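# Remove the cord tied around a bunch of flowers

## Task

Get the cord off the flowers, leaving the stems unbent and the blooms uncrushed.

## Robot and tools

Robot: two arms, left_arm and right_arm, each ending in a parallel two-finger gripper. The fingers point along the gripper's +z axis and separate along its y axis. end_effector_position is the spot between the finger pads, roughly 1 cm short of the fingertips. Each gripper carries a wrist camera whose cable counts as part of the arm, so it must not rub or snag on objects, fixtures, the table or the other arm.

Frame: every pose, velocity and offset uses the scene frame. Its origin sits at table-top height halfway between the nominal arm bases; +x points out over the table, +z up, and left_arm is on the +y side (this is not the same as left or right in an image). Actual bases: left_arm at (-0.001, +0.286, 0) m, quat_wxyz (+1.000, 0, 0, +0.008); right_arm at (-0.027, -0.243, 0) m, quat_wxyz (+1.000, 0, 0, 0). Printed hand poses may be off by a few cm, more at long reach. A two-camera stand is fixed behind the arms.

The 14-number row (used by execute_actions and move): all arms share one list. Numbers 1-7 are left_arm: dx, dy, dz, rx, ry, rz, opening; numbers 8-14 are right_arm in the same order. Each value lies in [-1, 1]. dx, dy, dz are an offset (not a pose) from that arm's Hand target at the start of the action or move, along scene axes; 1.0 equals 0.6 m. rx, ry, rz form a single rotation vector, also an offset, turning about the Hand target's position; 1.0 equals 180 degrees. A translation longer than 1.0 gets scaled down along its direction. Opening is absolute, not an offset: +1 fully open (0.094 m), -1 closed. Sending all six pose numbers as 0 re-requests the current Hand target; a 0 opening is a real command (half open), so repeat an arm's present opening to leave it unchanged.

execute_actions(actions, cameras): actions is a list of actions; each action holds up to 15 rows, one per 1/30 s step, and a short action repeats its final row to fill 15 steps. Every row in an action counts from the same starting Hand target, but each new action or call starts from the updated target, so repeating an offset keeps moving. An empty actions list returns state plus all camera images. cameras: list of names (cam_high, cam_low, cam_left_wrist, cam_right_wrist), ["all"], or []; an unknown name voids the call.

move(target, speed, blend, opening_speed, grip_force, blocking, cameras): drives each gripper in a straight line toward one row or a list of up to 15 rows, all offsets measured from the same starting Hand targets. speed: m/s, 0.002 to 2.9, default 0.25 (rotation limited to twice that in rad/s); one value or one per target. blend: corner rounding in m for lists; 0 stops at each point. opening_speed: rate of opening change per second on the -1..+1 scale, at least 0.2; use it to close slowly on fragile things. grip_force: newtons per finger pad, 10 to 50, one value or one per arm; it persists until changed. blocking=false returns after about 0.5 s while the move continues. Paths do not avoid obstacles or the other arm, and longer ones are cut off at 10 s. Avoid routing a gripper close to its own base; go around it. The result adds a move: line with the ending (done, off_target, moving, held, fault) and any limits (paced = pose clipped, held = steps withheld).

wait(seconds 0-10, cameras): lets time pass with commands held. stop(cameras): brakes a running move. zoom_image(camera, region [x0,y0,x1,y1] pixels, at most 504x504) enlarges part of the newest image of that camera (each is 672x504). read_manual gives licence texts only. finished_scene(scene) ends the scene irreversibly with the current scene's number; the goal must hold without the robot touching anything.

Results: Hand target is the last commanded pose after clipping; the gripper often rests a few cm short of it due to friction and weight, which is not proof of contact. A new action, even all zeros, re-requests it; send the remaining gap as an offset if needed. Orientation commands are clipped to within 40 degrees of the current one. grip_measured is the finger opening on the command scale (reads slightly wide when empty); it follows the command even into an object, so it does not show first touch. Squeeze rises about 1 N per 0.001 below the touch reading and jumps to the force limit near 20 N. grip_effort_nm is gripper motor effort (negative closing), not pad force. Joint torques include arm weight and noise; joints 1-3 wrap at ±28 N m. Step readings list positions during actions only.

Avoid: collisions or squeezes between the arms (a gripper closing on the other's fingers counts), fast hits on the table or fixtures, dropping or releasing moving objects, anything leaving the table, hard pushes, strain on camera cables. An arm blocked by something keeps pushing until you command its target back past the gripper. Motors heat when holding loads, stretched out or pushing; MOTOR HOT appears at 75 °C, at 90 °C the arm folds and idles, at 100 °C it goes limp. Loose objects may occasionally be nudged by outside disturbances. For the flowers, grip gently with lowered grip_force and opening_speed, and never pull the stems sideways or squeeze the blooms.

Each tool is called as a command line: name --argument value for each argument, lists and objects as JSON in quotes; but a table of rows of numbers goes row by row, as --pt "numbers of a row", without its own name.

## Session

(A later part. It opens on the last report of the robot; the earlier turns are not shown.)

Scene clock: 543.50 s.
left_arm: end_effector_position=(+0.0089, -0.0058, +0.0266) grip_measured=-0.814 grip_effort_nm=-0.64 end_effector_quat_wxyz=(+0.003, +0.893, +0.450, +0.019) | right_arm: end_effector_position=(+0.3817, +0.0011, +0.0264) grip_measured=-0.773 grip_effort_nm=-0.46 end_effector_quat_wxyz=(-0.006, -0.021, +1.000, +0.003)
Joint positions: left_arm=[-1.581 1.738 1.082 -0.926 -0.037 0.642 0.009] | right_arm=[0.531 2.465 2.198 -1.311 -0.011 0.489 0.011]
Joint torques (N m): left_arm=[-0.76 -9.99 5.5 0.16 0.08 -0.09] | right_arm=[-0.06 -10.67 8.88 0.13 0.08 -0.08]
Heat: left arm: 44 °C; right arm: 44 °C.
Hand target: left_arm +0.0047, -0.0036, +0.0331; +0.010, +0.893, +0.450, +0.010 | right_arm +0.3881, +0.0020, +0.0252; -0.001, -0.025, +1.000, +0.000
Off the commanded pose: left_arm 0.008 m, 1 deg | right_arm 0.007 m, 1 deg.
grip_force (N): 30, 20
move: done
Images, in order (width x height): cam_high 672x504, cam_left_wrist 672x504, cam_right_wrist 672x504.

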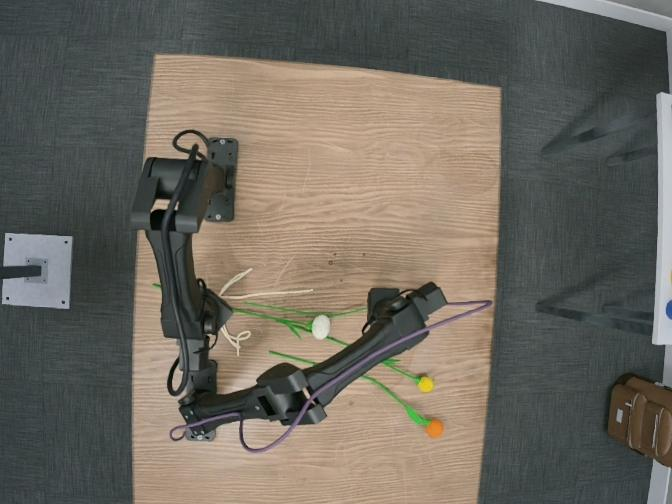

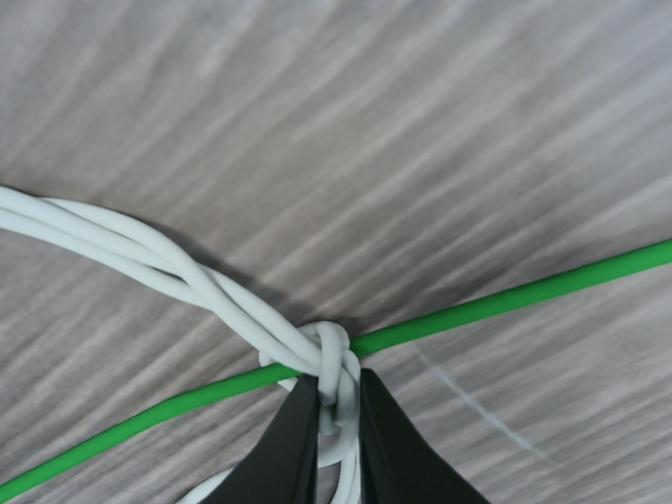

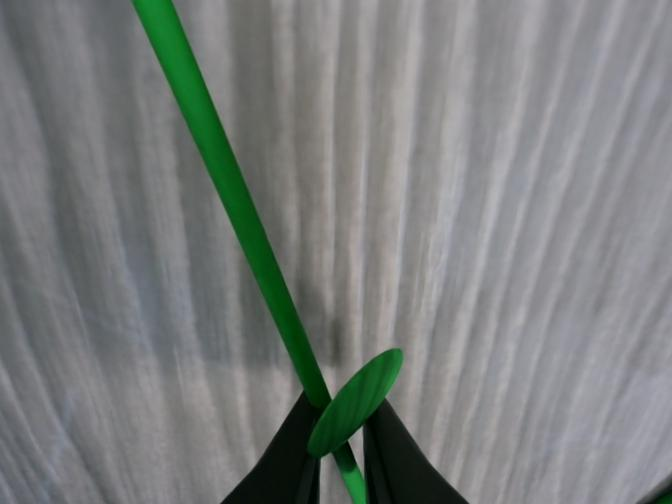

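move --pt "-0.001 0 0 0 0 0 -1 0 0 -0.0365 0 0 0 -1" --pt "-0.001 0 0 0 0 0 -1 0 0 -0.0365 0 0 0 -0.4" --pt "-0.001 0 0 0 0 0 -1 0 0 0.145 0 0 0 -0.4" --pt "-0.001 0 0 0 0 0 -1 -0.38 -0.0617 0.158 0 0 -0.077 -0.4" --speed '[0.07, 0.05, 0.18, 0.25]' --blend '[0, 0, 0.02, 0]' --cameras '["cam_left_wrist", "cam_high", "cam_right_wrist"]'

Scene clock: 567.40 s.
left_arm: end_effector_position=(+0.0089, -0.0058, +0.0266) grip_measured=-0.814 grip_effort_nm=-0.64 end_effector_quat_wxyz=(+0.003, +0.892, +0.451, +0.019) | right_arm: end_effector_position=(+0.1606, -0.0320, +0.1179) grip_measured=-0.402 grip_effort_nm=0.11 end_effector_quat_wxyz=(-0.011, +0.091, +0.996, -0.003)
Joint positions: left_arm=[-1.581 1.738 1.082 -0.926 -0.037 0.64 0.009] | right_arm=[0.831 1.628 1.333 -1.294 -0.013 1.014 0.028]
Joint torques (N m): left_arm=[-0.95 -9.98 5.49 0.16 0.08 -0.09] | right_arm=[0.13 -8.27 3.7 0.21 0.11 0.11]
Heat: left arm: 46 °C; right arm: 44 °C.
Hand target: left_arm +0.0041, -0.0036, +0.0331; +0.010, +0.893, +0.450, +0.010 | right_arm +0.1601, -0.0350, +0.1200; +0.000, +0.095, +0.995, +0.000
Off the commanded pose: left_arm 0.008 m, 1 deg | right_arm 0.004 m, 1 deg.
grip_force (N): 30, 20
move: done; target 2's new opening was sent with right_arm's hand 0.012 m and 1 deg from that target
Images, in order (width x height): cam_high 672x504, cam_left_wrist 672x504, cam_right_wrist 672x504.

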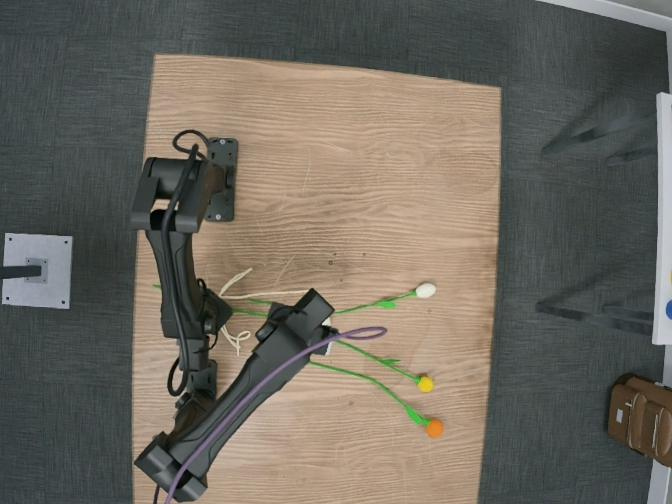

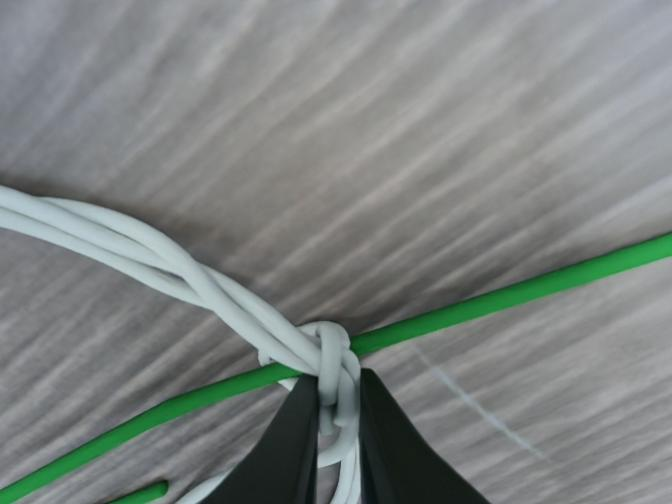

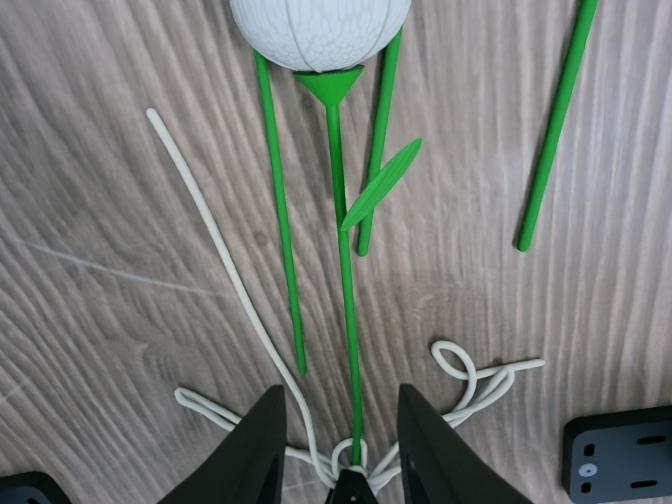

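move --pt "-0.001 0 0 0 0 0 -1 -0.0552 0.0033 -0.1083 0 0 0.027 -0.65" --pt "-0.001 0 0 0 0 0 -1 -0.0552 0.0033 -0.195 0 0 0.027 -0.65" --pt "-0.001 0 0 0 0 0 -1 -0.0552 0.0033 -0.195 0 0 0.027 -1" --pt "-0.002 0 0 0 0 0 -1 0.343 -0.0383 -0.158 0 0 0.027 -1" --speed '[0.12, 0.07, 0.05, 0.11]' --blend '[0.01, 0, 0, 0]' --cameras '["cam_left_wrist", "cam_high", "cam_right_wrist"]'

Scene clock: 620.83 s.
left_arm: end_effector_position=(+0.0075, -0.0059, +0.0266) grip_measured=-0.814 grip_effort_nm=-0.64 end_effector_quat_wxyz=(+0.003, +0.892, +0.451, +0.019) | right_arm: end_effector_position=(+0.3580, -0.0596, +0.0246) grip_measured=-0.893 grip_effort_nm=-0.46 end_effector_quat_wxyz=(-0.007, +0.057, +0.998, +0.002)
Joint positions: left_arm=[-1.586 1.738 1.082 -0.926 -0.037 0.635 0.009] | right_arm=[0.437 2.233 1.787 -1.135 -0.011 0.552 0.005]
Joint torques (N m): left_arm=[-0.88 -9.98 5.5 0.16 0.07 -0.09] | right_arm=[-0.14 -9.43 8.65 0.14 0.1 -0.06]
Motor temperatures (°C): left_arm=[29 48 33 29 29 31 30] | right_arm=[27 44 38 33 29 29 29]
Heat: left arm: 48 °C; right arm: 44 °C.
Hand target: left_arm +0.0029, -0.0036, +0.0331; +0.010, +0.893, +0.450, +0.010 | right_arm +0.3659, -0.0580, +0.0252; +0.000, +0.053, +0.999, +0.000
Off the commanded pose: left_arm 0.008 m, 1 deg | right_arm 0.008 m, 1 deg.
grip_force (N): 30, 20
move: done
Images, in order (width x height): cam_high 672x504, cam_left_wrist 672x504, cam_right_wrist 672x504.

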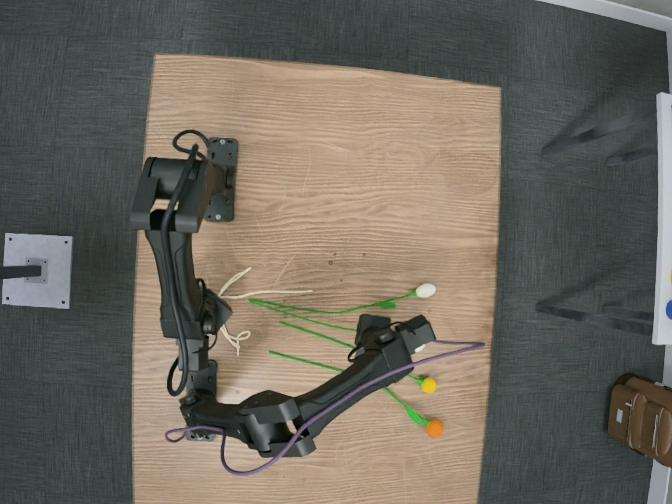

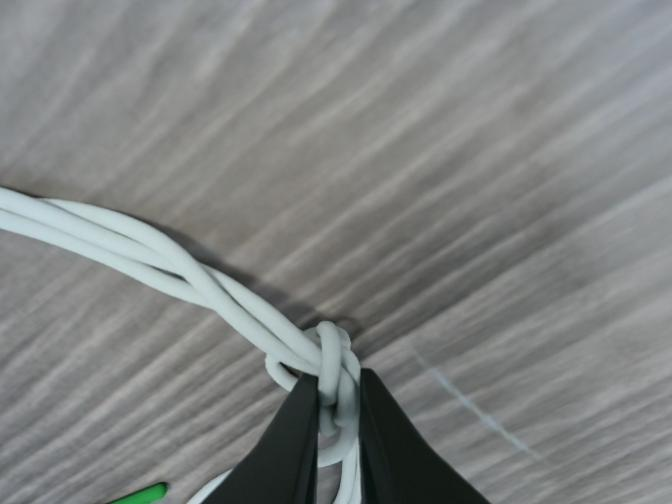

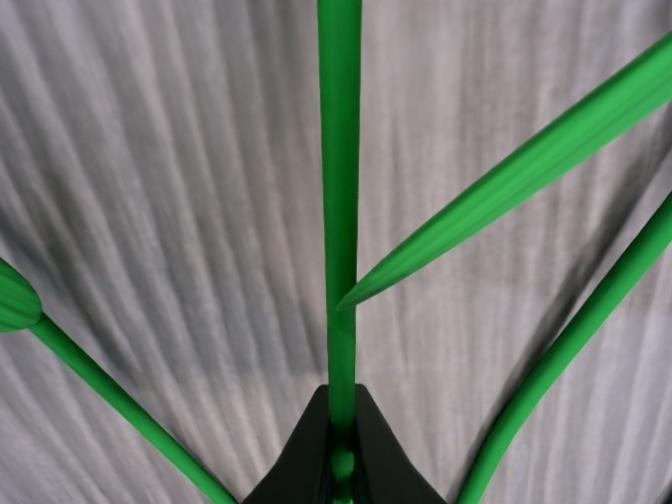

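move --pt "-0.001 0 0.01 0 0 0 -1 0 0 -0.0365 0 0 0 -1" --pt "-0.001 0 0.01 0 0 0 -1 0 0 -0.0365 0 0 0 -0.3" --pt "0.195 0.206 0.012 0 0 0.12 -1 0 0 0.14 0 0 0 -0.3" --pt "0.328 0.4227 0.012 0 0 0.26 -1 -0.14 -0.2 0.158 0 0 -0.09 -0.3" --pt "0.362 0.606 0.012 0 0 0.372 -1 -0.277 -0.403 0.158 0 0 -0.19 -0.3" --speed '[0.08, 0.05, 0.18, 0.2, 0.2]' --blend '[0, 0, 0.02, 0.03, 0]' --cameras '["cam_left_wrist", "cam_high"]'

Scene clock: 659.70 s.
left_arm: end_effector_position=(+0.2119, +0.3590, +0.0380) grip_measured=-0.814 grip_effort_nm=-0.64 end_effector_quat_wxyz=(-0.007, +0.493, +0.870, +0.015) | right_arm: end_effector_position=(+0.2036, -0.2994, +0.1180) grip_measured=-0.302 grip_effort_nm=0.11 end_effector_quat_wxyz=(-0.007, +0.348, +0.938, +0.002)
Joint positions: left_arm=[0.287 1.446 0.832 -0.945 -0.03 1.334 0.009] | right_arm=[-0.249 1.454 1.165 -1.296 -0.005 0.461 0.033]
Joint torques (N m): left_arm=[0.49 -3 9.25 0.28 0.12 0.11] | right_arm=[-0.2 -6.63 4.1 0.12 0.07 -0.08]
Heat: left arm: 47 °C; right arm: 47 °C.
Hand target: left_arm +0.2201, +0.3599, +0.0402; +0.003, +0.497, +0.868, +0.013 | right_arm +0.1997, -0.2999, +0.1200; +0.000, +0.344, +0.939, +0.000
Off the commanded pose: left_arm 0.009 m, 1 deg | right_arm 0.004 m, 1 deg.
grip_force (N): 30, 20
move: done; target 2's new opening was sent with right_arm's hand 0.012 m and 1 deg from that target
Images, in order (width x height): cam_high 672x504, cam_left_wrist 672x504.

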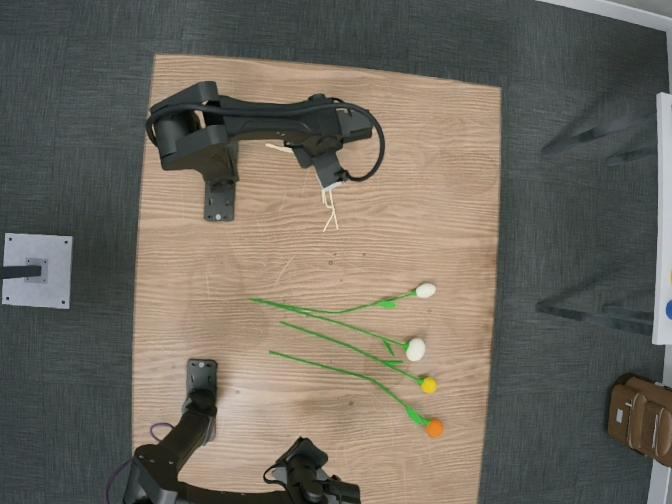

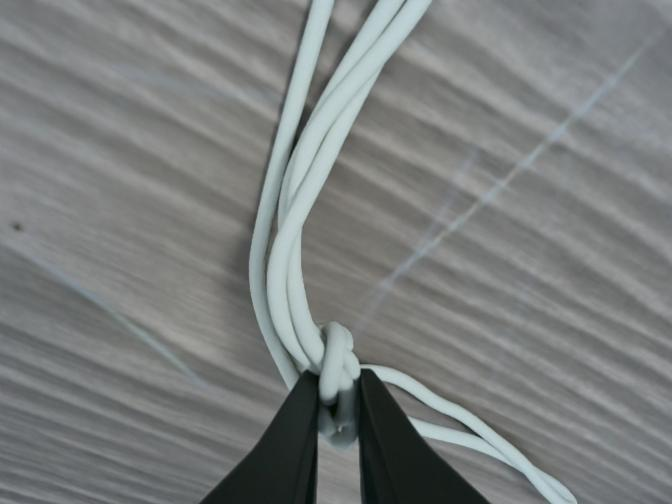

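move --pt "0 0 -0.055 0 0 0 -1 0 0 0 0 0 0 -0.3" --pt "0 0 -0.055 0 0 0 -0.3 0 0 0 0 0 0 -0.3" --pt "0 0 0.16 0 0 0 -0.3 0 0 0 0 0 0 -0.3" --speed '[0.06, 0.05, 0.12]' --cameras '["cam_left_wrist", "cam_high", "cam_low"]'

Scene clock: 672.20 s.
left_arm: end_effector_position=(+0.2181, +0.3604, +0.1255) grip_measured=-0.303 grip_effort_nm=0.17 end_effector_quat_wxyz=(-0.012, +0.493, +0.870, +0.007) | right_arm: end_effector_position=(+0.2036, -0.2994, +0.1180) grip_measured=-0.302 grip_effort_nm=0.11 end_effector_quat_wxyz=(-0.007, +0.347, +0.938, +0.002)
Joint positions: left_arm=[0.287 1.421 1.166 -1.323 -0.027 1.335 0.033] | right_arm=[-0.249 1.454 1.165 -1.296 -0.005 0.461 0.033]
Joint torques (N m): left_arm=[0.46 -6.35 9.48 0.05 0.1 0.11] | right_arm=[-0.2 -6.58 3.99 0.16 0.05 -0.1]
Heat: left arm: 44 °C; right arm: 45 °C.
Hand target: left_arm +0.2201, +0.3599, +0.1362; +0.003, +0.497, +0.868, +0.013 | right_arm +0.1997, -0.2999, +0.1200; +0.000, +0.344, +0.939, +0.000
Off the commanded pose: left_arm 0.011 m, 2 deg | right_arm 0.004 m, 1 deg.
grip_force (N): 30, 20
move: off_target (left_arm); target 2's new opening was sent with left_arm's hand 0.012 m and 2 deg from that target
Images, in order (width x height): cam_high 672x504, cam_low 672x504, cam_left_wrist 672x504.

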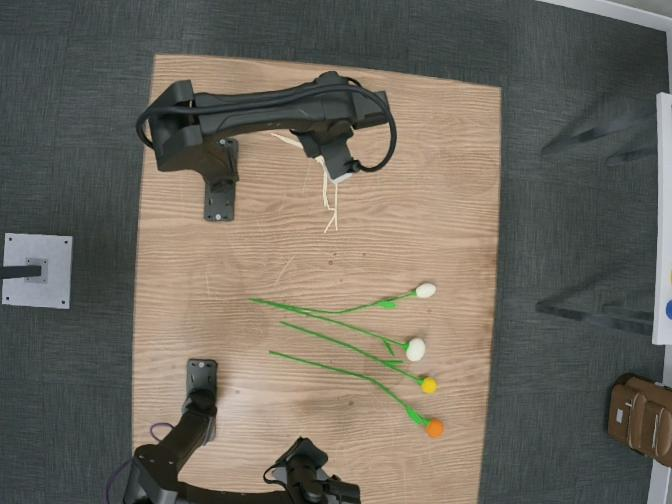

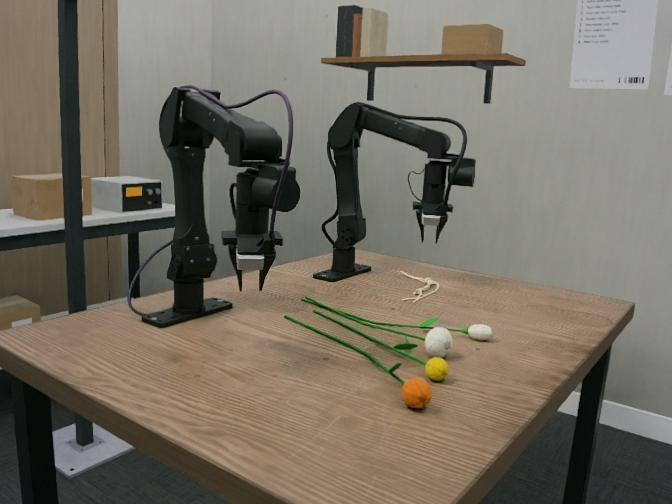

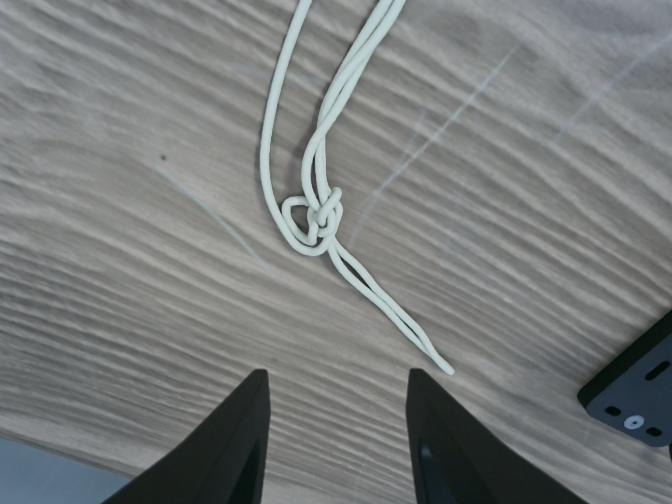

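The cord is off all four flowers and on the table, well away from them. The stems and blooms look undamaged.

finished_scene --scene 2

The scene is finished: the task was done.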